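## Task

Every foam block sits above a shelf-edge label showing its lot number. Any block whose lot number occurs on more than one label in the storeroom must end up on the desk, with nothing overhanging the desk's edge. Every other foam block must stay on the shelf it started on. The robot must not topple or finish leaning, or the task fails.

## Robot and tools

ROBOT. A TidyBot++: a base 0.54 m long, 0.50 m wide and 0.38 m tall on four driven casters, carrying a single seven-joint arm with a two-finger gripper. The shoulder sits 0.12 m ahead of the base centre, 0.68 m above the floor. Cameras: base_camera (fixed on the base, facing forward) and wrist_camera (looks along the hand). The arm starts folded with the hand aimed down, reaching about 0.08 m past the base front. Lengths: upper arm 0.42 m, forearm 0.31 m, hand 0.31 m.

FRAMES. Base frame: origin on the floor below the base centre, x ahead, y to the left, z up, in metres. The odometry frame is the base frame as it stood when the scene began. base_odometry counts wheel rotation only, so slip shows up as travel. Heading is in radians, left positive, -3.142 to 3.142. base_tilt is in degrees, positive when leaning forward or right.

move. One call runs a single action, with all its motions starting together.
- base: an object of relative commands, measured along the base's own axes at the start of the command. translate_m: metres, -2 to 2, forward positive. strafe_m: metres, -2 to 2, left positive. rotate_rad: radians, -6.3 to 6.3, counter-clockwise from above positive. These are offsets from where the base was last measured, not places.
- joints: absolute targets keyed by name, radians. joint_2_rad -2.249 to 2.249 (shoulder; 0 is upper arm vertical, positive leans forward when joint_1_rad is 0). joint_4_rad -2.579 to 2.579 (elbow; 0 straight; with joint_3_rad at 3.14, negative folds forearm forward). joint_6_rad -2.099 to 2.099 (wrist; negative tips hand forward with joint_3_rad 3.14 and joint_5_rad 0). joint_1_rad, joint_3_rad, joint_5_rad, joint_7_rad are unlimited and take the short way round; send under half a turn per step. joint_1_rad positive turns the arm clockwise seen from above, opposite to heading. joint_7_rad positive turns a downward hand counter-clockwise; at 1.57 the fingers open toward left and right. gripper_pos: 0 fully open to 1 fully closed; pad gap is about 85 x (1 - gripper_pos) mm.
- target: one list of seven numbers [x, y, z, qw, qx, qy, qz], an absolute pose in the base frame, metres plus unit quaternion, for the point between the finger pads. Hand z axis runs along the fingers; fingers close along hand y. With target, joints may hold only gripper_pos.
- speeds: per-action caps keyed translate_m / strafe_m (0.05 to 0.5 m/s) and rotate_rad (0.1 to 1.57 rad/s). When combining translate and strafe, give one speed under only one key.
- cameras: list of base_camera, wrist_camera or all; [] for no images. blocking: true (default) waits for everything to settle; false returns in about 0.5 s while motion continues.
A move with no action just reports state and images. Unknown keys make a call invalid; out-of-range values get it refused, and a refusal or an unplanned stop cancels the rest of that reply's moves.

Other tools. wait(seconds 0 to 10, cameras) lets time pass and reports. stop(cameras) brakes every running motion. zoom_image(camera, region [x0, y0, x1, y1] pixels from top-left, at most 504 x 504) magnifies the latest image, useful for reading lot labels. read_manual gives licence texts only. finished_scene(scene: current scene number) ends the scene irreversibly; the goal must hold without the robot.

RESULTS. move reads done or the worst status. base_status, joint_status, hand_status: moving, done, off_target (rested short, may still push), stopped, contact_stop, time_out, not_followed (a check withheld targets; pose unreachable or joint command not followed, with a cause), torque_fault, limit_stop_at_motor_heat. hand_pose is the measured hand pose; hand_target is where joint targets would put it. joint_positions in radians; motor_effort in percent of max with the action's peak in brackets; Motor temperatures one per arm joint; on_its_own lists uncommanded activity; pictures names the image order; ARM HIT marks a hard self or base hit.

PRACTICE. A hand aimed straight down tops out near 0.94 m above floor, only close in. After a done target, fix residual error by adding (wanted minus hand_pose) to the previous target. To hold still, resend hand_target, not hand_pose. Held loads make the arm sag; correct the same way, and never command a joint to its current reading while loaded. Small steps down may stall; when a carried object lands, hand_pose stops dropping while effort shifts slightly. Poses low and forward close to the base often miss or drive the arm into the base; no check prevents arm-base contact. Grip only what the gap fits, and avoid squeezing items still resting firmly.

AVOID. Dropping or releasing moving items, slamming, hard hits and strong pushes. The arm ignores obstacles and keeps pushing into furniture. Snagging the arm above about 0.6 m while driving, reaching far out from folded over nearby furniture, or swinging a stretched arm sideways can tip the robot; back away or retract to recover. Torque-sensor overload stops the arm for 10 s. Motors heat when loaded, stretched or straining; 60 °C gives MOTOR HOT, 75 °C makes the arm sink for 30 to 60 s.

Each tool is called after "Call:" in YAML: its name, and indented under it one key for each argument.

## Session

Call:
move:
  joints: {"joint_6_rad": 0.4}

Scene clock: 1.93 s.
Motor temperatures (°C): [38 35 31 37 40 37 42]
move: done
base_odometry: x=+0.000 y=+0.000 heading=+0.000
base_tilt: forward=-0.3 right=+0.6
base_status: not commanded
joint_positions: joint_1_rad=-0.038 joint_2_rad=-0.374 joint_3_rad=+3.113 joint_4_rad=-2.522 joint_5_rad=-0.004 joint_6_rad=+0.345 joint_7_rad=+1.592 gripper_pos=+0.000
joint_status: all done
motor_effort: joint_1_rad=-1(1) joint_2_rad=-6(6) joint_3_rad=+1(1) joint_4_rad=+19(20) joint_5_rad=+1(1) joint_6_rad=+8(9) joint_7_rad=+0(1)
hand_pose: x=+0.5303 y=+0.0293 z=+0.8301 quat_wxyz=(-0.010, +0.784, +0.035, +0.620) (m; base frame)
hand_target: x=+0.5332 y=+0.0295 z=+0.8453 quat_wxyz=(-0.011, +0.767, +0.034, +0.641) (m; base frame)
hand_status: not commanded
pictures: base_camera, wrist_camera
Images, in order (width x height): base_camera 644x364, wrist_camera 644x476.

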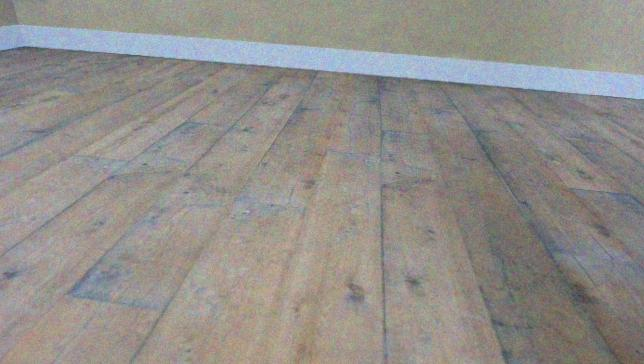

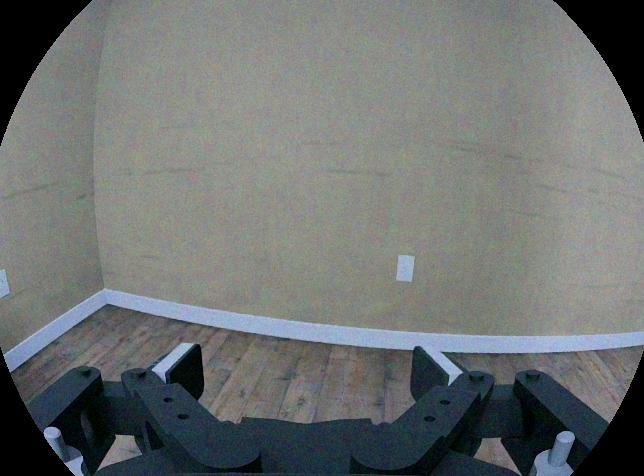

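Camera view is good. Look around by rotating the base.

Call:
move:
  base: {"rotate_rad": 1.2}

Call:
move:
  base: {"rotate_rad": 1.2}

Call:
move:
  base: {"rotate_rad": 1.2}

Call:
move:
  base: {"rotate_rad": 1.2}

Scene clock: 4.13 s.
Motor temperatures (°C): [38 35 31 37 40 37 42]
move: done
base_odometry: x=+0.000 y=+0.000 heading=+1.199
base_tilt: forward=-0.4 right=+0.6
base_status: done
joint_positions: joint_1_rad=-0.038 joint_2_rad=-0.374 joint_3_rad=+3.113 joint_4_rad=-2.522 joint_5_rad=-0.004 joint_6_rad=+0.345 joint_7_rad=+1.592 gripper_pos=+0.000
joint_status: not commanded
motor_effort: joint_1_rad=-1(2) joint_2_rad=-6(7) joint_3_rad=+1(2) joint_4_rad=+20(20) joint_5_rad=+1(1) joint_6_rad=+9(9) joint_7_rad=+0(1)
hand_pose: x=+0.5303 y=+0.0293 z=+0.8302 quat_wxyz=(-0.010, +0.783, +0.035, +0.620) (m; base frame)
hand_target: x=+0.5332 y=+0.0295 z=+0.8453 quat_wxyz=(-0.011, +0.767, +0.034, +0.641) (m; base frame)
hand_status: not commanded
pictures: base_camera, wrist_camera
Images, in order (width x height): base_camera 644x364, wrist_camera 644x476.

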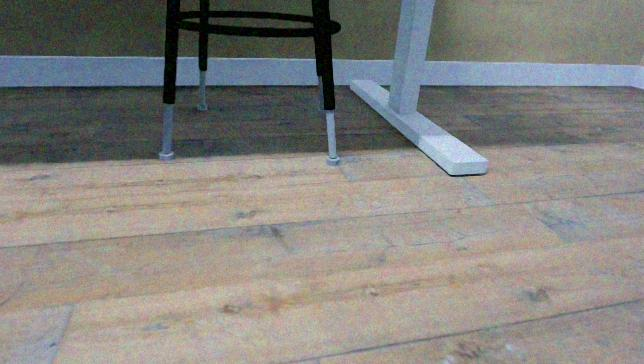

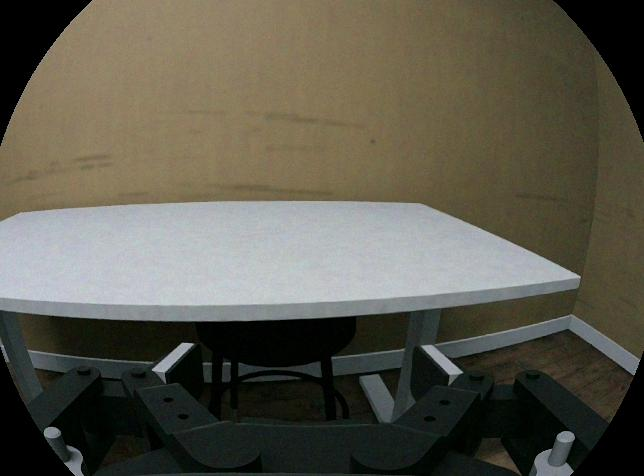

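Scene clock: 6.17 s.
Motor temperatures (°C): [38 35 31 37 40 37 42]
move: done
base_odometry: x=+0.000 y=+0.000 heading=+2.399
base_tilt: forward=-0.3 right=+0.6
base_status: done
joint_positions: joint_1_rad=-0.038 joint_2_rad=-0.374 joint_3_rad=+3.113 joint_4_rad=-2.522 joint_5_rad=-0.004 joint_6_rad=+0.345 joint_7_rad=+1.592 gripper_pos=+0.000
joint_status: not commanded
motor_effort: joint_1_rad=-1(2) joint_2_rad=-6(7) joint_3_rad=+1(2) joint_4_rad=+19(20) joint_5_rad=+1(1) joint_6_rad=+8(9) joint_7_rad=+0(1)
hand_pose: x=+0.5303 y=+0.0293 z=+0.8302 quat_wxyz=(-0.010, +0.783, +0.035, +0.620) (m; base frame)
hand_target: x=+0.5332 y=+0.0295 z=+0.8453 quat_wxyz=(-0.011, +0.767, +0.034, +0.641) (m; base frame)
hand_status: not commanded
pictures: base_camera, wrist_camera
Images, in order (width x height): base_camera 644x364, wrist_camera 644x476.

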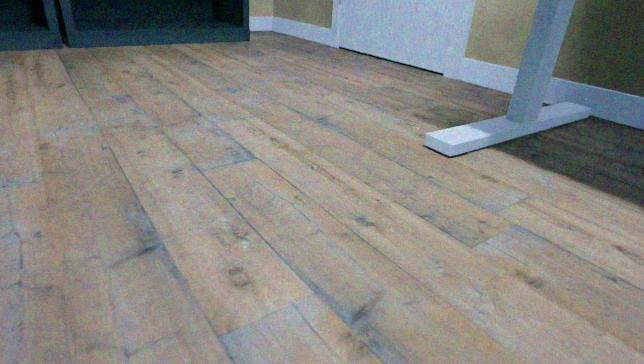

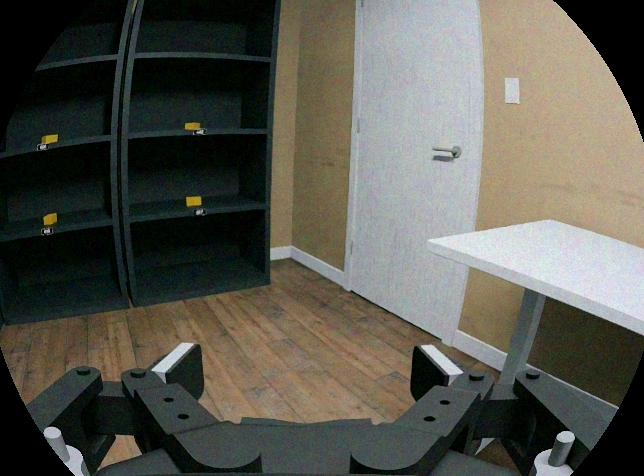

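Scene clock: 8.20 s.
Motor temperatures (°C): [38 35 31 37 40 38 42]
move: done
base_odometry: x=+0.000 y=+0.000 heading=-2.685
base_tilt: forward=-0.3 right=+0.6
base_status: done
joint_positions: joint_1_rad=-0.038 joint_2_rad=-0.374 joint_3_rad=+3.113 joint_4_rad=-2.522 joint_5_rad=-0.004 joint_6_rad=+0.346 joint_7_rad=+1.592 gripper_pos=+0.000
joint_status: not commanded
motor_effort: joint_1_rad=+0(2) joint_2_rad=-6(6) joint_3_rad=+1(2) joint_4_rad=+20(20) joint_5_rad=+0(1) joint_6_rad=+8(9) joint_7_rad=+0(1)
hand_pose: x=+0.5304 y=+0.0294 z=+0.8303 quat_wxyz=(-0.010, +0.783, +0.035, +0.621) (m; base frame)
hand_target: x=+0.5332 y=+0.0295 z=+0.8453 quat_wxyz=(-0.011, +0.767, +0.034, +0.641) (m; base frame)
hand_status: not commanded
pictures: base_camera, wrist_camera
Images, in order (width x height): base_camera 644x364, wrist_camera 644x476.

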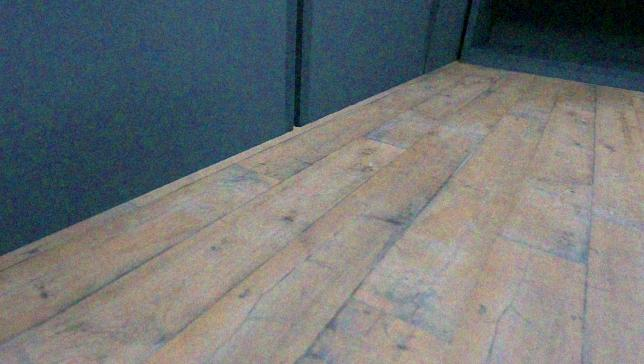

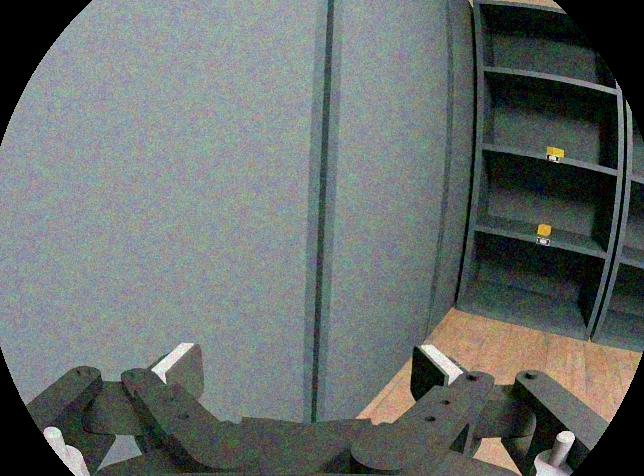

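Scene clock: 10.23 s.
Motor temperatures (°C): [38 35 31 37 40 38 42]
move: done
base_odometry: x=+0.000 y=+0.000 heading=-1.486
base_tilt: forward=-0.3 right=+0.6
base_status: done
joint_positions: joint_1_rad=-0.038 joint_2_rad=-0.374 joint_3_rad=+3.112 joint_4_rad=-2.522 joint_5_rad=-0.004 joint_6_rad=+0.346 joint_7_rad=+1.592 gripper_pos=+0.000
joint_status: not commanded
motor_effort: joint_1_rad=-1(2) joint_2_rad=-6(7) joint_3_rad=+1(2) joint_4_rad=+20(20) joint_5_rad=+1(1) joint_6_rad=+8(9) joint_7_rad=+0(1)
hand_pose: x=+0.5304 y=+0.0294 z=+0.8303 quat_wxyz=(-0.010, +0.783, +0.035, +0.621) (m; base frame)
hand_target: x=+0.5332 y=+0.0295 z=+0.8453 quat_wxyz=(-0.011, +0.767, +0.034, +0.641) (m; base frame)
hand_status: not commanded
pictures: base_camera, wrist_camera
Images, in order (width x height): base_camera 644x364, wrist_camera 644x476.

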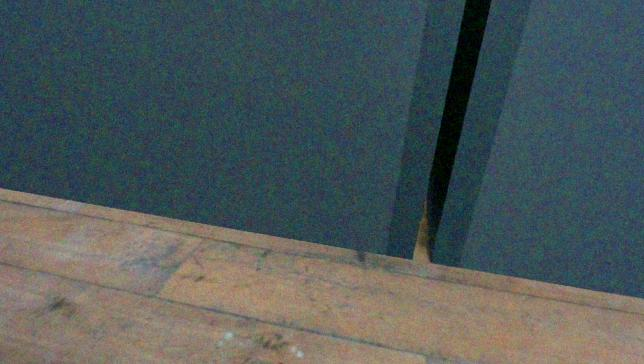

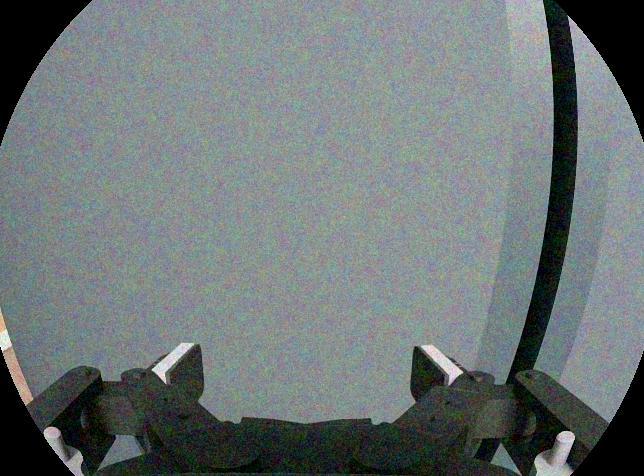

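Call:
move:
  base: {"rotate_rad": 0.9}

Call:
move:
  base: {"rotate_rad": -2.6}

Call:
zoom_image:
  camera: "wrist_camera"
  region: [100, 60, 560, 300]

Scene clock: 12.23 s.
Motor temperatures (°C): [38 35 31 37 40 38 42]
move: done
base_odometry: x=+0.000 y=+0.000 heading=-0.587
base_tilt: forward=-0.3 right=+0.6
base_status: done
joint_positions: joint_1_rad=-0.038 joint_2_rad=-0.374 joint_3_rad=+3.112 joint_4_rad=-2.522 joint_5_rad=-0.004 joint_6_rad=+0.346 joint_7_rad=+1.592 gripper_pos=+0.000
joint_status: not commanded
motor_effort: joint_1_rad=+0(2) joint_2_rad=-5(7) joint_3_rad=+1(2) joint_4_rad=+20(20) joint_5_rad=+1(1) joint_6_rad=+8(9) joint_7_rad=+0(1)
hand_pose: x=+0.5304 y=+0.0294 z=+0.8303 quat_wxyz=(-0.010, +0.783, +0.035, +0.621) (m; base frame)
hand_target: x=+0.5332 y=+0.0295 z=+0.8453 quat_wxyz=(-0.011, +0.767, +0.034, +0.641) (m; base frame)
hand_status: not commanded
pictures: base_camera, wrist_camera
Images, in order (width x height): base_camera 644x364, wrist_camera 644x476.

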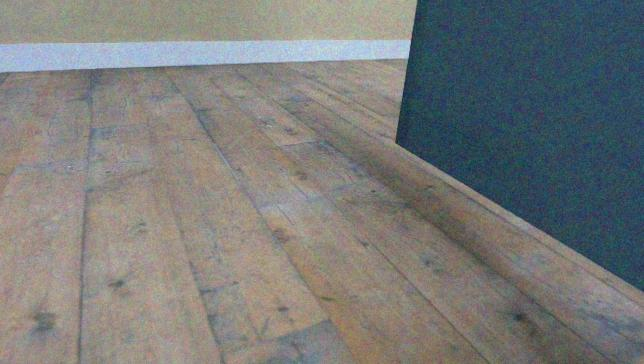

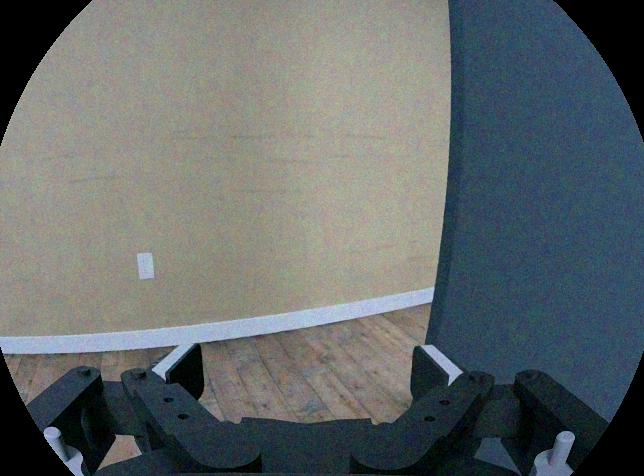

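Scene clock: 15.30 s.
Motor temperatures (°C): [38 35 31 37 40 38 42]
move: done
base_odometry: x=+0.000 y=+0.000 heading=+3.097
base_tilt: forward=-0.3 right=+0.6
base_status: done
joint_positions: joint_1_rad=-0.038 joint_2_rad=-0.374 joint_3_rad=+3.112 joint_4_rad=-2.522 joint_5_rad=-0.004 joint_6_rad=+0.346 joint_7_rad=+1.592 gripper_pos=+0.000
joint_status: not commanded
motor_effort: joint_1_rad=+0(2) joint_2_rad=-5(7) joint_3_rad=+1(2) joint_4_rad=+19(20) joint_5_rad=+1(1) joint_6_rad=+8(9) joint_7_rad=+0(1)
hand_pose: x=+0.5304 y=+0.0297 z=+0.8304 quat_wxyz=(-0.010, +0.783, +0.035, +0.621) (m; base frame)
hand_target: x=+0.5332 y=+0.0295 z=+0.8453 quat_wxyz=(-0.011, +0.767, +0.034, +0.641) (m; base frame)
hand_status: not commanded
pictures: base_camera, wrist_camera
Images, in order (width x height): base_camera 644x364, wrist_camera 644x476.

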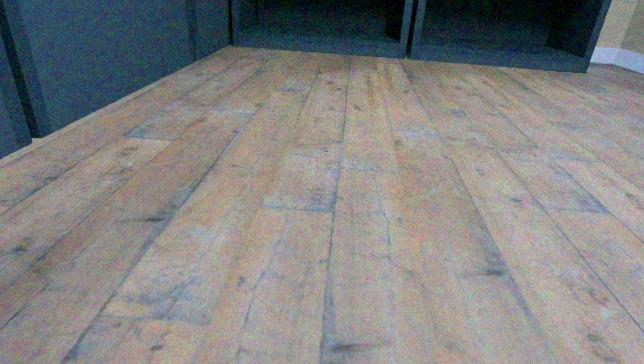

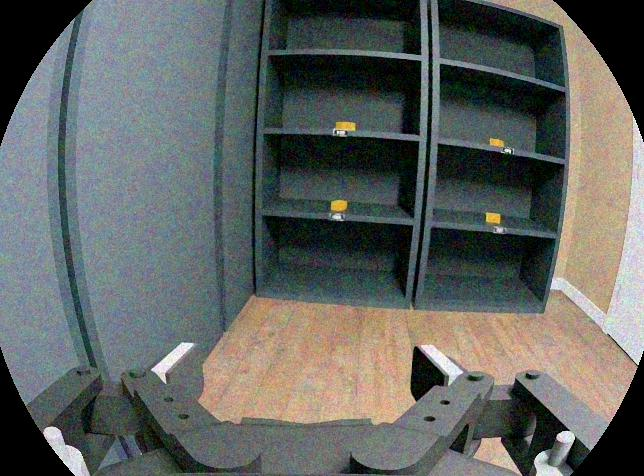

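Scaled by 1.096.

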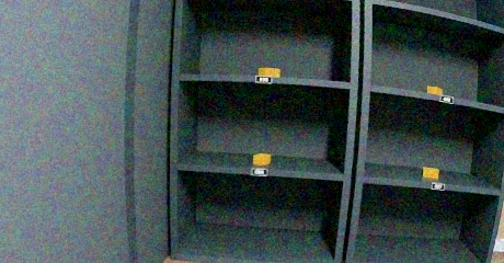

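Call:
move:
  base: {"translate_m": 1.2, "strafe_m": -0.5, "rotate_rad": 0.06}

Call:
zoom_image:
  camera: "wrist_camera"
  region: [200, 60, 400, 240]

Call:
zoom_image:
  camera: "wrist_camera"
  region: [380, 60, 580, 240]

Scene clock: 19.40 s.
Motor temperatures (°C): [38 35 31 37 40 38 42]
move: done
base_odometry: x=-1.177 y=+0.553 heading=-3.126
base_tilt: forward=-0.3 right=+0.6
base_status: done
joint_positions: joint_1_rad=-0.038 joint_2_rad=-0.375 joint_3_rad=+3.112 joint_4_rad=-2.522 joint_5_rad=-0.004 joint_6_rad=+0.348 joint_7_rad=+1.592 gripper_pos=+0.000
joint_status: not commanded
motor_effort: joint_1_rad=+0(1) joint_2_rad=-5(7) joint_3_rad=+1(3) joint_4_rad=+20(21) joint_5_rad=+1(1) joint_6_rad=+9(10) joint_7_rad=+0(1)
hand_pose: x=+0.5303 y=+0.0298 z=+0.8315 quat_wxyz=(-0.010, +0.782, +0.035, +0.622) (m; base frame)
hand_target: x=+0.5332 y=+0.0295 z=+0.8453 quat_wxyz=(-0.011, +0.767, +0.034, +0.641) (m; base frame)
hand_status: not commanded
pictures: base_camera, wrist_camera
Images, in order (width x height): base_camera 644x364, wrist_camera 644x476.

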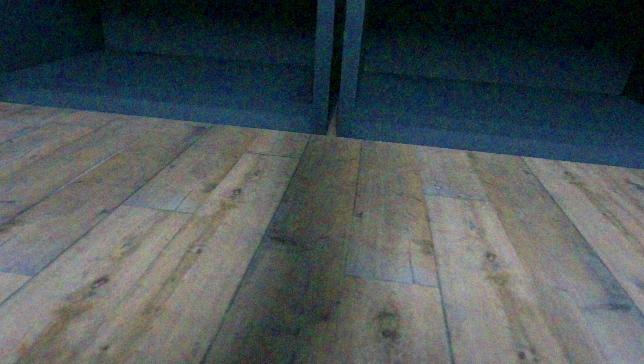

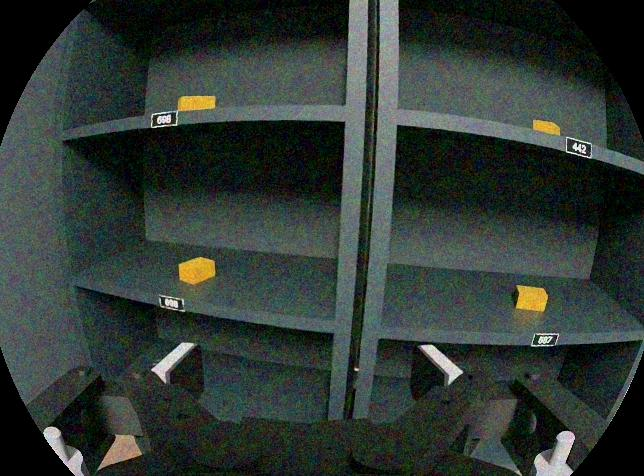

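Scaled by 2.520.

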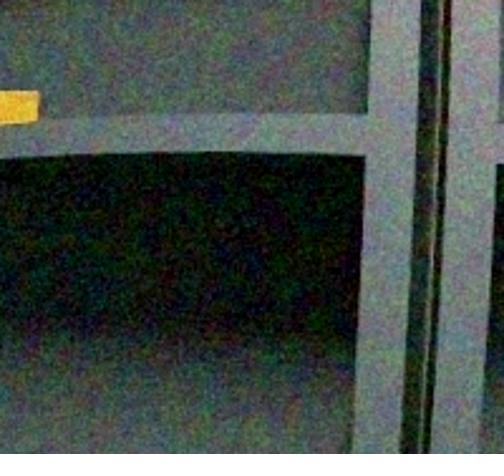

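Scaled by 2.520.

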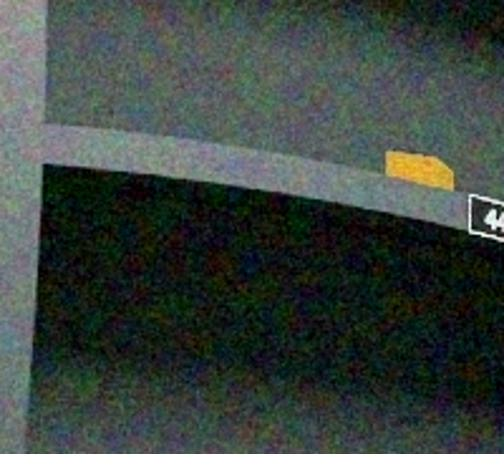

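Call:
zoom_image:
  camera: "wrist_camera"
  region: [135, 95, 195, 140]

Call:
zoom_image:
  camera: "wrist_camera"
  region: [140, 280, 200, 325]

Call:
zoom_image:
  camera: "wrist_camera"
  region: [550, 125, 610, 170]

Call:
zoom_image:
  camera: "wrist_camera"
  region: [515, 315, 575, 360]

Call:
move:
  base: {"rotate_rad": 3.1}

Scaled by 8.400.

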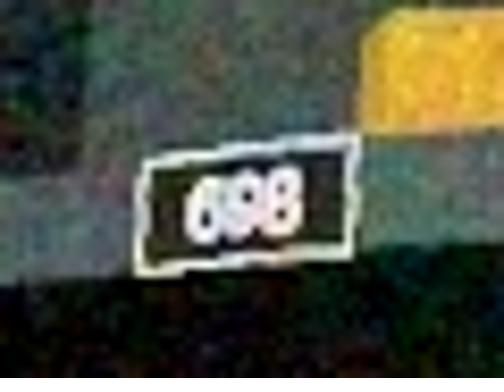

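Scaled by 8.400.

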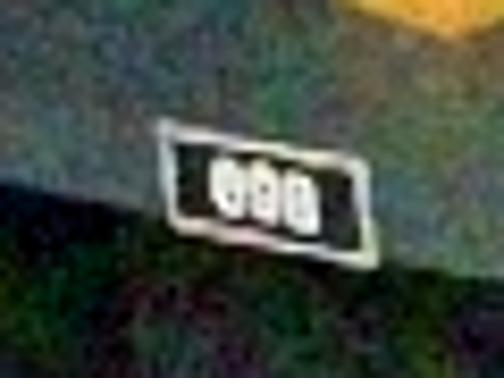

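Scaled by 8.400.

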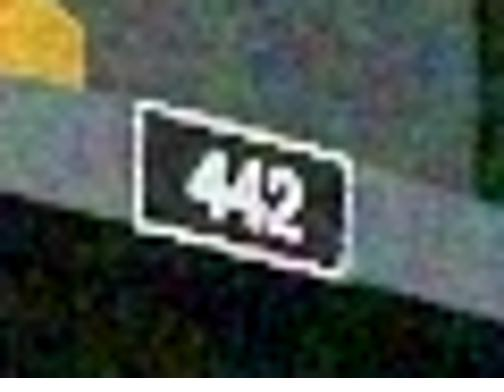

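Scaled by 8.400.

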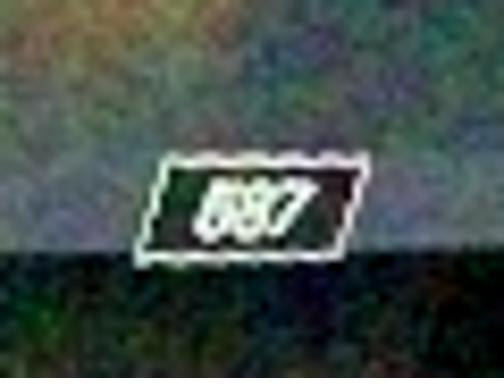

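Scene clock: 22.97 s.
Motor temperatures (°C): [38 35 31 37 40 38 42]
move: done
base_odometry: x=-1.177 y=+0.553 heading=-0.027
base_tilt: forward=-0.3 right=+0.6
base_status: done
joint_positions: joint_1_rad=-0.038 joint_2_rad=-0.375 joint_3_rad=+3.112 joint_4_rad=-2.522 joint_5_rad=-0.004 joint_6_rad=+0.348 joint_7_rad=+1.592 gripper_pos=+0.000
joint_status: not commanded
motor_effort: joint_1_rad=+0(1) joint_2_rad=-6(7) joint_3_rad=+1(2) joint_4_rad=+20(20) joint_5_rad=+1(1) joint_6_rad=+9(9) joint_7_rad=+0(1)
hand_pose: x=+0.5303 y=+0.0298 z=+0.8316 quat_wxyz=(-0.010, +0.782, +0.035, +0.622) (m; base frame)
hand_target: x=+0.5332 y=+0.0295 z=+0.8453 quat_wxyz=(-0.011, +0.767, +0.034, +0.641) (m; base frame)
hand_status: not commanded
pictures: base_camera, wrist_camera
Images, in order (width x height): base_camera 644x364, wrist_camera 644x476.

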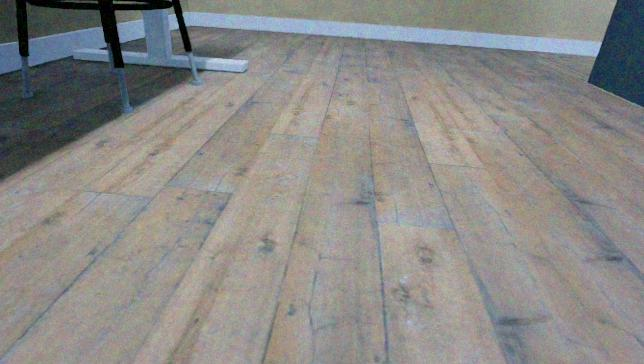

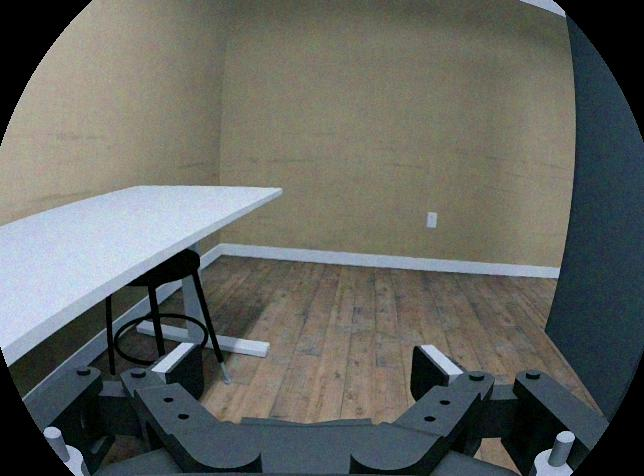

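Call:
move:
  base: {"translate_m": 2.0, "strafe_m": -0.25}

Call:
move:
  base: {"translate_m": 0.4, "strafe_m": -0.2, "rotate_rad": -1.54}

Scene clock: 28.73 s.
Motor temperatures (°C): [38 35 31 37 40 38 42]
move: done
base_odometry: x=+0.816 y=+0.249 heading=-0.026
base_tilt: forward=-0.3 right=+0.6
base_status: done
joint_positions: joint_1_rad=-0.038 joint_2_rad=-0.376 joint_3_rad=+3.112 joint_4_rad=-2.522 joint_5_rad=-0.004 joint_6_rad=+0.349 joint_7_rad=+1.592 gripper_pos=+0.000
joint_status: not commanded
motor_effort: joint_1_rad=-1(1) joint_2_rad=-5(8) joint_3_rad=+1(1) joint_4_rad=+19(21) joint_5_rad=+1(1) joint_6_rad=+9(10) joint_7_rad=+0(1)
hand_pose: x=+0.5303 y=+0.0298 z=+0.8321 quat_wxyz=(-0.010, +0.782, +0.035, +0.623) (m; base frame)
hand_target: x=+0.5332 y=+0.0295 z=+0.8453 quat_wxyz=(-0.011, +0.767, +0.034, +0.641) (m; base frame)
hand_status: not commanded
pictures: base_camera, wrist_camera
Images, in order (width x height): base_camera 644x364, wrist_camera 644x476.

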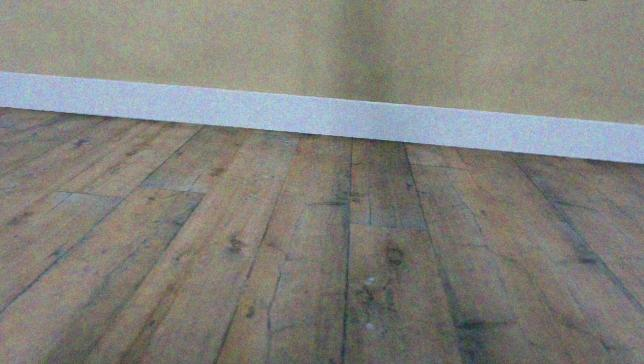

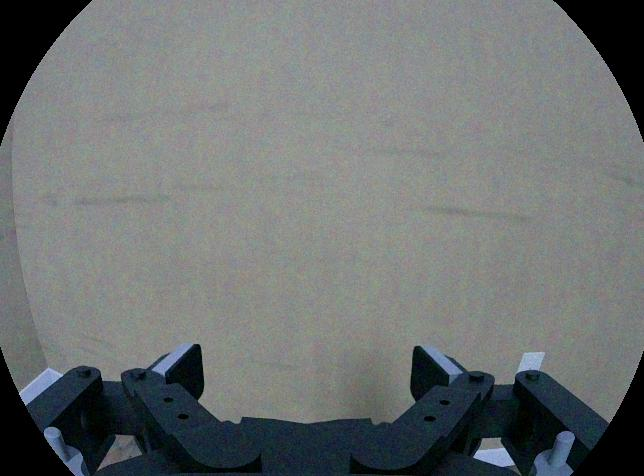

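Scene clock: 31.20 s.
Motor temperatures (°C): [38 35 31 37 40 38 42]
move: done
base_odometry: x=+1.211 y=+0.039 heading=-1.565
base_tilt: forward=-0.4 right=+0.6
base_status: done
joint_positions: joint_1_rad=-0.038 joint_2_rad=-0.376 joint_3_rad=+3.112 joint_4_rad=-2.522 joint_5_rad=-0.004 joint_6_rad=+0.350 joint_7_rad=+1.592 gripper_pos=+0.000
joint_status: not commanded
motor_effort: joint_1_rad=-1(1) joint_2_rad=-6(8) joint_3_rad=+1(3) joint_4_rad=+19(21) joint_5_rad=+1(1) joint_6_rad=+9(10) joint_7_rad=+0(1)
hand_pose: x=+0.5303 y=+0.0299 z=+0.8323 quat_wxyz=(-0.011, +0.781, +0.035, +0.623) (m; base frame)
hand_target: x=+0.5332 y=+0.0295 z=+0.8453 quat_wxyz=(-0.011, +0.767, +0.034, +0.641) (m; base frame)
hand_status: not commanded
pictures: base_camera, wrist_camera
Images, in order (width x height): base_camera 644x364, wrist_camera 644x476.

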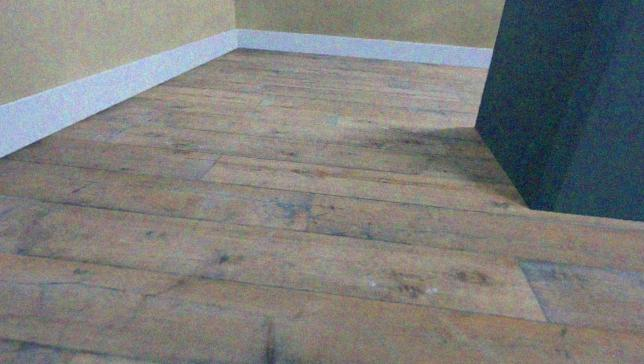

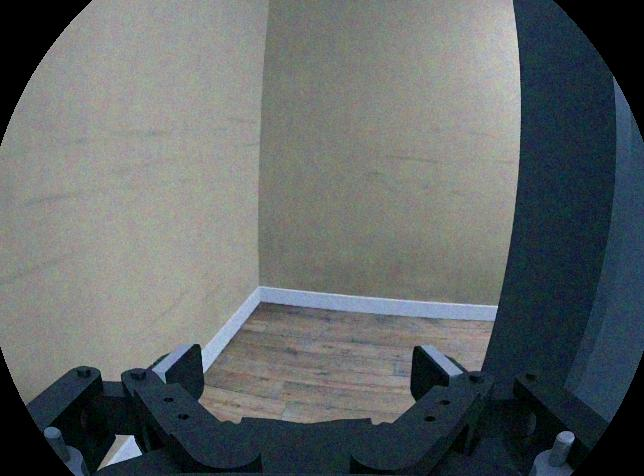

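Call:
move:
  base: {"translate_m": 1.69, "strafe_m": 0.06}

Call:
move:
  base: {"rotate_rad": -1.57}

Call:
move:
  base: {"rotate_rad": -0.6}

Scene clock: 36.17 s.
Motor temperatures (°C): [38 35 31 37 40 38 42]
move: done
base_odometry: x=+1.280 y=-1.651 heading=-1.566
base_tilt: forward=-0.3 right=+0.6
base_status: done
joint_positions: joint_1_rad=-0.038 joint_2_rad=-0.377 joint_3_rad=+3.112 joint_4_rad=-2.522 joint_5_rad=-0.004 joint_6_rad=+0.350 joint_7_rad=+1.592 gripper_pos=+0.000
joint_status: not commanded
motor_effort: joint_1_rad=+0(1) joint_2_rad=-5(8) joint_3_rad=+1(1) joint_4_rad=+19(21) joint_5_rad=+1(1) joint_6_rad=+9(9) joint_7_rad=+0(1)
hand_pose: x=+0.5302 y=+0.0299 z=+0.8328 quat_wxyz=(-0.011, +0.781, +0.035, +0.623) (m; base frame)
hand_target: x=+0.5332 y=+0.0295 z=+0.8453 quat_wxyz=(-0.011, +0.767, +0.034, +0.641) (m; base frame)
hand_status: not commanded
pictures: base_camera, wrist_camera
Images, in order (width x height): base_camera 644x364, wrist_camera 644x476.

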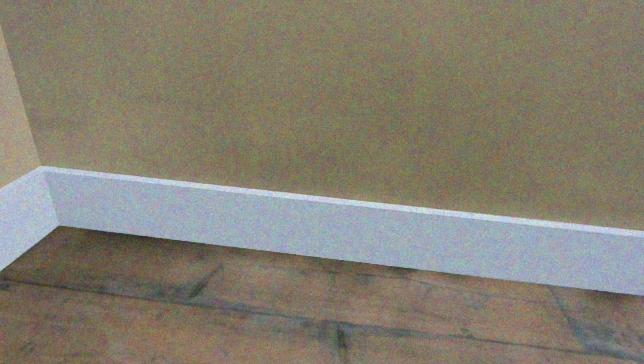

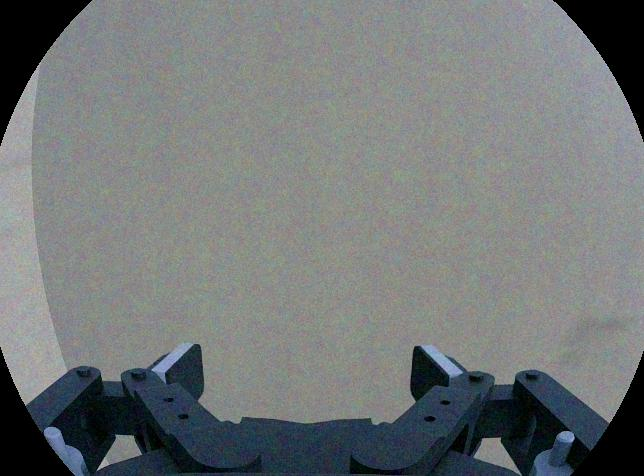

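Scene clock: 38.47 s.
Motor temperatures (°C): [38 35 31 37 40 38 42]
move: done
base_odometry: x=+1.280 y=-1.651 heading=-3.135
base_tilt: forward=-0.3 right=+0.6
base_status: done
joint_positions: joint_1_rad=-0.038 joint_2_rad=-0.377 joint_3_rad=+3.112 joint_4_rad=-2.522 joint_5_rad=-0.004 joint_6_rad=+0.350 joint_7_rad=+1.592 gripper_pos=+0.000
joint_status: not commanded
motor_effort: joint_1_rad=-1(2) joint_2_rad=-6(7) joint_3_rad=+1(2) joint_4_rad=+19(20) joint_5_rad=+1(1) joint_6_rad=+9(9) joint_7_rad=+0(1)
hand_pose: x=+0.5302 y=+0.0297 z=+0.8328 quat_wxyz=(-0.010, +0.781, +0.035, +0.623) (m; base frame)
hand_target: x=+0.5332 y=+0.0295 z=+0.8453 quat_wxyz=(-0.011, +0.767, +0.034, +0.641) (m; base frame)
hand_status: not commanded
pictures: base_camera, wrist_camera
Images, in order (width x height): base_camera 644x364, wrist_camera 644x476.

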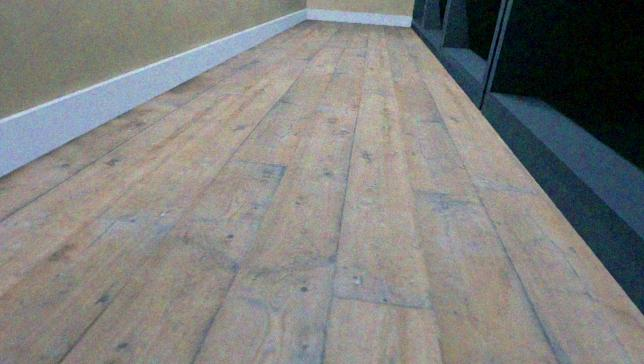

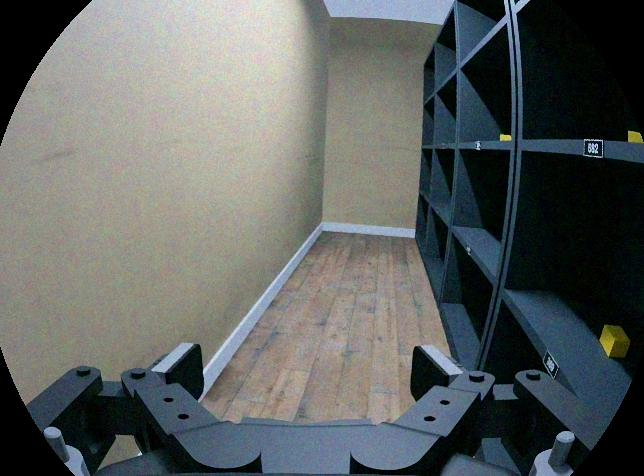

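Scene clock: 40.00 s.
Motor temperatures (°C): [38 35 31 37 40 38 42]
move: done
base_odometry: x=+1.280 y=-1.651 heading=+2.549
base_tilt: forward=-0.3 right=+0.6
base_status: done
joint_positions: joint_1_rad=-0.038 joint_2_rad=-0.377 joint_3_rad=+3.112 joint_4_rad=-2.522 joint_5_rad=-0.004 joint_6_rad=+0.350 joint_7_rad=+1.592 gripper_pos=+0.000
joint_status: not commanded
motor_effort: joint_1_rad=+0(1) joint_2_rad=-6(7) joint_3_rad=+1(2) joint_4_rad=+19(20) joint_5_rad=+1(1) joint_6_rad=+8(9) joint_7_rad=+0(1)
hand_pose: x=+0.5302 y=+0.0297 z=+0.8328 quat_wxyz=(-0.010, +0.781, +0.035, +0.623) (m; base frame)
hand_target: x=+0.5332 y=+0.0295 z=+0.8453 quat_wxyz=(-0.011, +0.767, +0.034, +0.641) (m; base frame)
hand_status: not commanded
pictures: base_camera, wrist_camera
Images, in order (width x height): base_camera 644x364, wrist_camera 644x476.

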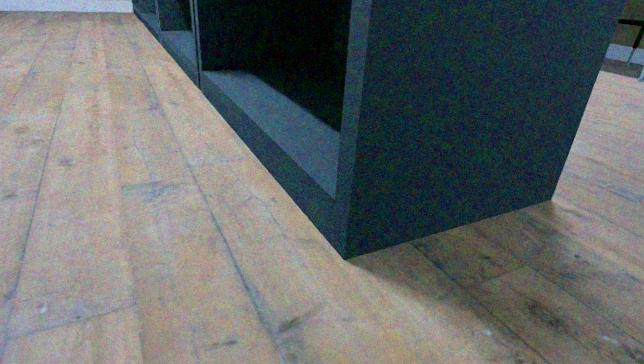

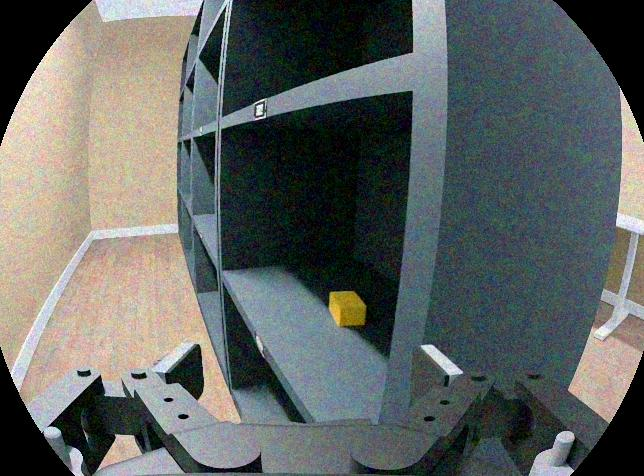

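Call:
move:
  base: {"rotate_rad": 0.59}
  cameras: []

Call:
move:
  base: {"translate_m": 0.75, "strafe_m": 0.15}
  joints: {"joint_1_rad": 1.57}

Call:
move:
  base: {"translate_m": 0.8}
  cameras: ["wrist_camera"]

Call:
move:
  base: {"translate_m": 0.8}

Scene clock: 42.13 s.
Motor temperatures (°C): [38 35 31 37 40 38 42]
move: done
base_odometry: x=+1.280 y=-1.651 heading=+3.137
base_tilt: forward=-0.4 right=+0.6
base_status: done
joint_positions: joint_1_rad=-0.038 joint_2_rad=-0.377 joint_3_rad=+3.112 joint_4_rad=-2.522 joint_5_rad=-0.004 joint_6_rad=+0.350 joint_7_rad=+1.592 gripper_pos=+0.000
joint_status: not commanded
motor_effort: joint_1_rad=+0(1) joint_2_rad=-6(7) joint_3_rad=+1(2) joint_4_rad=+20(20) joint_5_rad=+1(1) joint_6_rad=+8(9) joint_7_rad=+0(1)
hand_pose: x=+0.5302 y=+0.0297 z=+0.8328 quat_wxyz=(-0.010, +0.781, +0.035, +0.623) (m; base frame)
hand_target: x=+0.5332 y=+0.0295 z=+0.8453 quat_wxyz=(-0.011, +0.767, +0.034, +0.641) (m; base frame)
hand_status: not commanded
pictures: none
No camera images: "cameras" was empty.

Scene clock: 45.07 s.
Motor temperatures (°C): [38 35 31 37 40 38 42]
move: done
base_odometry: x=+0.529 y=-1.798 heading=+3.138
base_tilt: forward=-0.3 right=+0.6
base_status: done
joint_positions: joint_1_rad=+1.551 joint_2_rad=-0.377 joint_3_rad=+3.112 joint_4_rad=-2.522 joint_5_rad=-0.004 joint_6_rad=+0.351 joint_7_rad=+1.592 gripper_pos=+0.000
joint_status: all done
motor_effort: joint_1_rad=+0(2) joint_2_rad=-5(8) joint_3_rad=+1(2) joint_4_rad=+20(21) joint_5_rad=+1(1) joint_6_rad=+8(9) joint_7_rad=+0(1)
hand_pose: x=+0.1411 y=-0.4117 z=+0.8331 quat_wxyz=(+0.438, +0.572, -0.532, +0.444) (m; base frame)
hand_target: x=+0.1330 y=-0.4150 z=+0.8453 quat_wxyz=(+0.454, +0.557, -0.529, +0.452) (m; base frame)
hand_status: not commanded
pictures: base_camera, wrist_camera
Images, in order (width x height): base_camera 644x364, wrist_camera 644x476.

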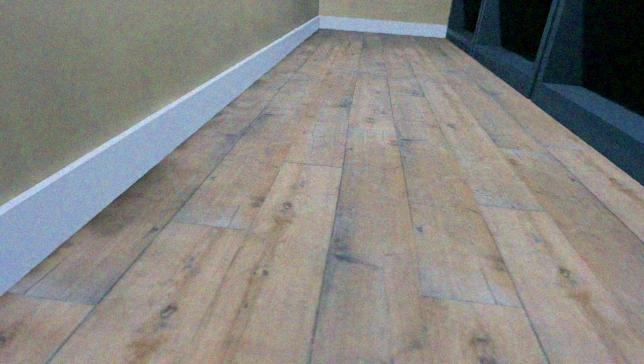

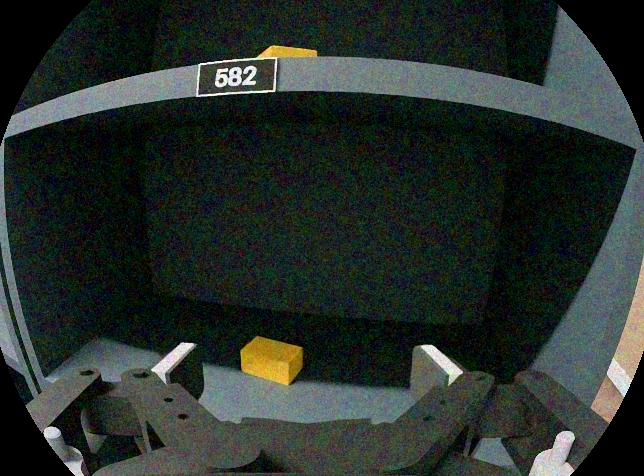

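Scene clock: 48.03 s.
Motor temperatures (°C): [38 35 31 37 40 38 42]
move: done
base_odometry: x=-0.271 y=-1.795 heading=+3.139
base_tilt: forward=-0.3 right=+0.6
base_status: done
joint_positions: joint_1_rad=+1.552 joint_2_rad=-0.377 joint_3_rad=+3.112 joint_4_rad=-2.522 joint_5_rad=-0.004 joint_6_rad=+0.351 joint_7_rad=+1.592 gripper_pos=+0.000
joint_status: not commanded
motor_effort: joint_1_rad=+0(1) joint_2_rad=-5(7) joint_3_rad=+1(2) joint_4_rad=+20(20) joint_5_rad=+1(1) joint_6_rad=+8(9) joint_7_rad=-1(1)
hand_pose: x=+0.1404 y=-0.4117 z=+0.8331 quat_wxyz=(+0.438, +0.572, -0.533, +0.444) (m; base frame)
hand_target: x=+0.1330 y=-0.4150 z=+0.8453 quat_wxyz=(+0.454, +0.557, -0.529, +0.452) (m; base frame)
hand_status: not commanded
pictures: wrist_camera
Images, in order (width x height): wrist_camera 644x476.

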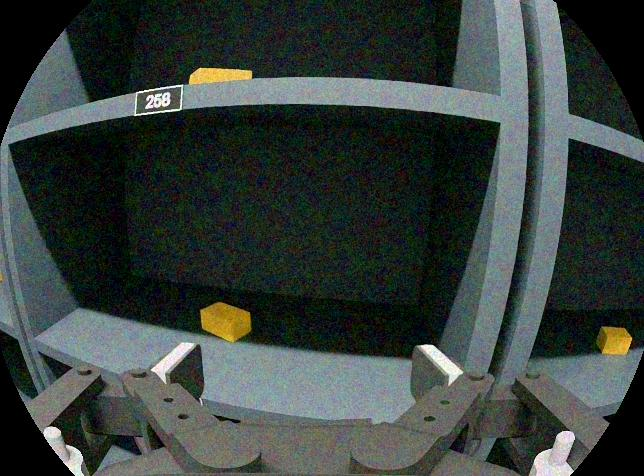

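Scene clock: 53.43 s.
Motor temperatures (°C): [38 35 31 37 40 38 42]
move: time_out
base_odometry: x=-1.068 y=-1.793 heading=+3.137
base_tilt: forward=-0.4 right=+0.6
base_status: translate_m time_out (by the wheels' count: +0.797 of +0.800)
joint_positions: joint_1_rad=+1.555 joint_2_rad=-0.380 joint_3_rad=+3.112 joint_4_rad=-2.522 joint_5_rad=-0.004 joint_6_rad=+0.352 joint_7_rad=+1.592 gripper_pos=+0.000
joint_status: not commanded
motor_effort: joint_1_rad=-1(1) joint_2_rad=-5(11) joint_3_rad=+1(4) joint_4_rad=+20(21) joint_5_rad=+1(1) joint_6_rad=+9(9) joint_7_rad=+0(1)
hand_pose: x=+0.1397 y=-0.4114 z=+0.8342 quat_wxyz=(+0.439, +0.571, -0.533, +0.444) (m; base frame)
hand_target: x=+0.1330 y=-0.4150 z=+0.8453 quat_wxyz=(+0.454, +0.557, -0.529, +0.452) (m; base frame)
hand_status: not commanded
pictures: base_camera, wrist_camera
Images, in order (width x height): base_camera 644x364, wrist_camera 644x476.

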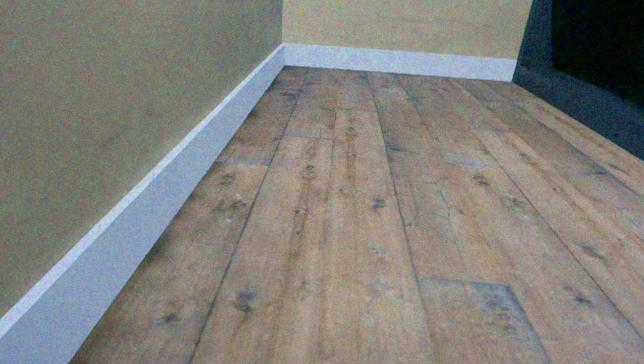

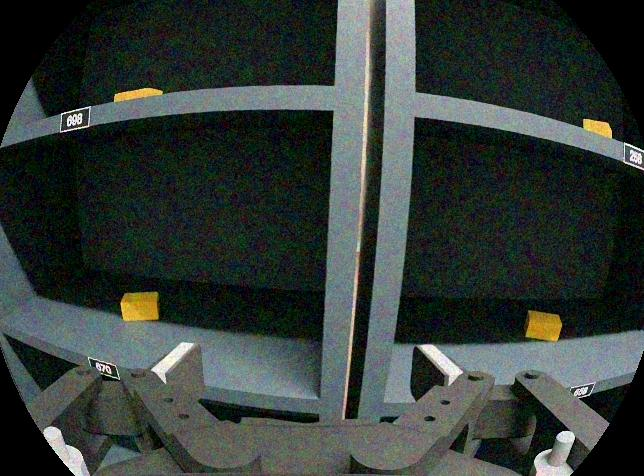

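Call:
zoom_image:
  camera: "wrist_camera"
  region: [50, 95, 110, 140]

Call:
zoom_image:
  camera: "wrist_camera"
  region: [80, 350, 130, 390]

Call:
zoom_image:
  camera: "wrist_camera"
  region: [560, 372, 610, 412]

Call:
move:
  base: {"translate_m": 0.5}

Scaled by 8.400.

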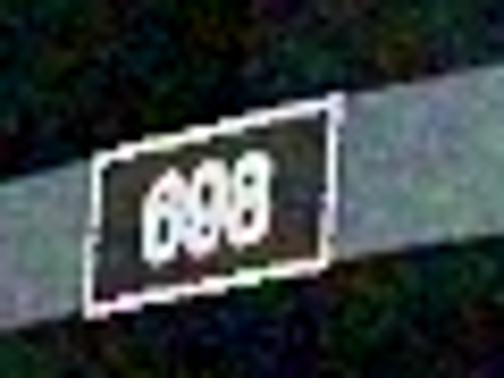

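Scaled by 10.080.

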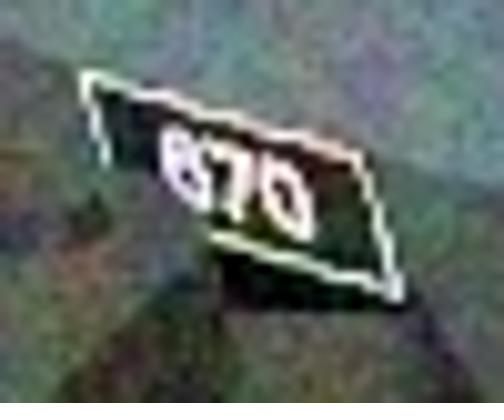

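Scaled by 10.080.

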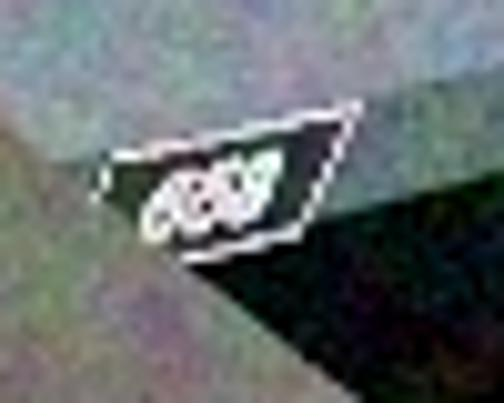

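Scene clock: 58.27 s.
Motor temperatures (°C): [38 35 31 37 40 38 42]
move: time_out
base_odometry: x=-1.566 y=-1.790 heading=+3.135
base_tilt: forward=-0.4 right=+0.6
base_status: translate_m time_out (by the wheels' count: +0.498 of +0.500)
joint_positions: joint_1_rad=+1.559 joint_2_rad=-0.377 joint_3_rad=+3.108 joint_4_rad=-2.522 joint_5_rad=-0.004 joint_6_rad=+0.353 joint_7_rad=+1.592 gripper_pos=+0.000
joint_status: not commanded
motor_effort: joint_1_rad=+0(3) joint_2_rad=-5(12) joint_3_rad=+1(4) joint_4_rad=+20(21) joint_5_rad=+1(2) joint_6_rad=+8(10) joint_7_rad=+0(1)
hand_pose: x=+0.1392 y=-0.4118 z=+0.8336 quat_wxyz=(+0.440, +0.571, -0.533, +0.443) (m; base frame)
hand_target: x=+0.1330 y=-0.4150 z=+0.8453 quat_wxyz=(+0.454, +0.557, -0.529, +0.452) (m; base frame)
hand_status: not commanded
pictures: base_camera, wrist_camera
Images, in order (width x height): base_camera 644x364, wrist_camera 644x476.

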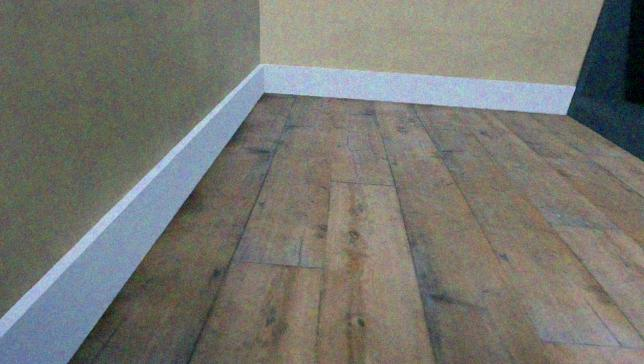

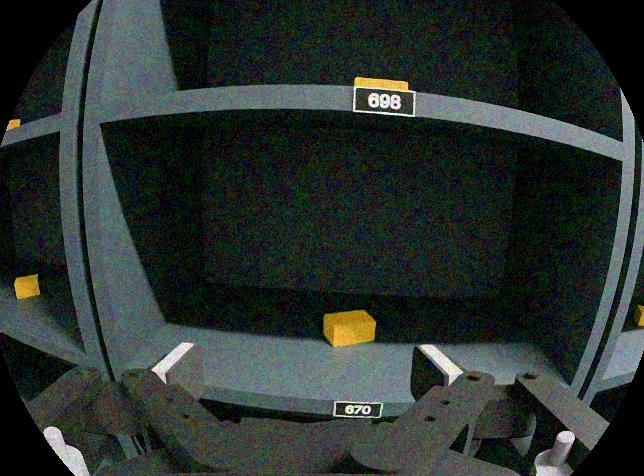

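Call:
move:
  base: {"translate_m": 0.7}
  cameras: ["wrist_camera"]

Call:
zoom_image:
  camera: "wrist_camera"
  region: [150, 60, 450, 300]

Scene clock: 63.60 s.
Motor temperatures (°C): [38 35 31 37 40 38 42]
move: time_out
base_odometry: x=-2.263 y=-1.785 heading=+3.133
base_tilt: forward=-0.4 right=+0.6
base_status: translate_m time_out (by the wheels' count: +0.698 of +0.700)
joint_positions: joint_1_rad=+1.561 joint_2_rad=-0.377 joint_3_rad=+3.110 joint_4_rad=-2.522 joint_5_rad=-0.004 joint_6_rad=+0.354 joint_7_rad=+1.592 gripper_pos=+0.000
joint_status: not commanded
motor_effort: joint_1_rad=+0(3) joint_2_rad=-6(12) joint_3_rad=+0(3) joint_4_rad=+20(21) joint_5_rad=+1(2) joint_6_rad=+9(10) joint_7_rad=+0(1)
hand_pose: x=+0.1376 y=-0.4119 z=+0.8339 quat_wxyz=(+0.441, +0.569, -0.534, +0.443) (m; base frame)
hand_target: x=+0.1330 y=-0.4150 z=+0.8453 quat_wxyz=(+0.454, +0.557, -0.529, +0.452) (m; base frame)
hand_status: not commanded
pictures: wrist_camera
Images, in order (width x height): wrist_camera 644x476.

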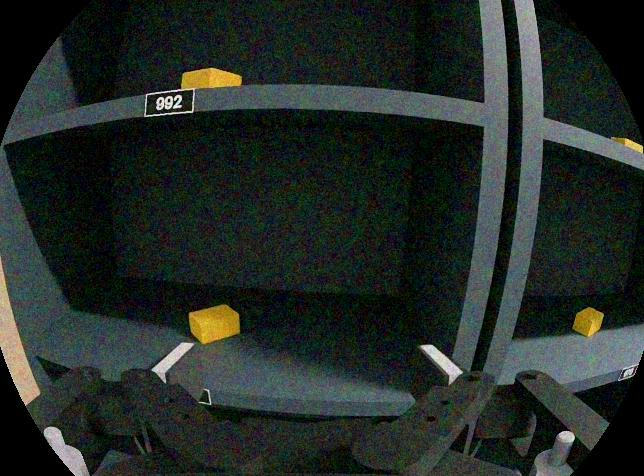

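Scaled by 1.680.

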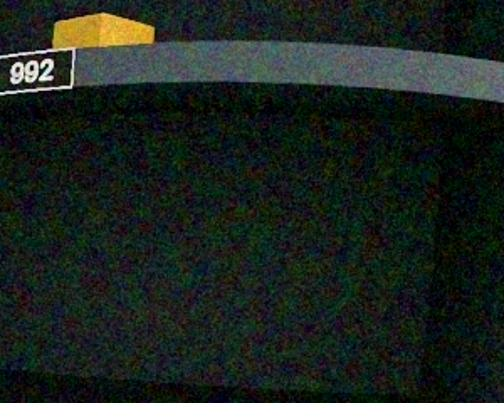

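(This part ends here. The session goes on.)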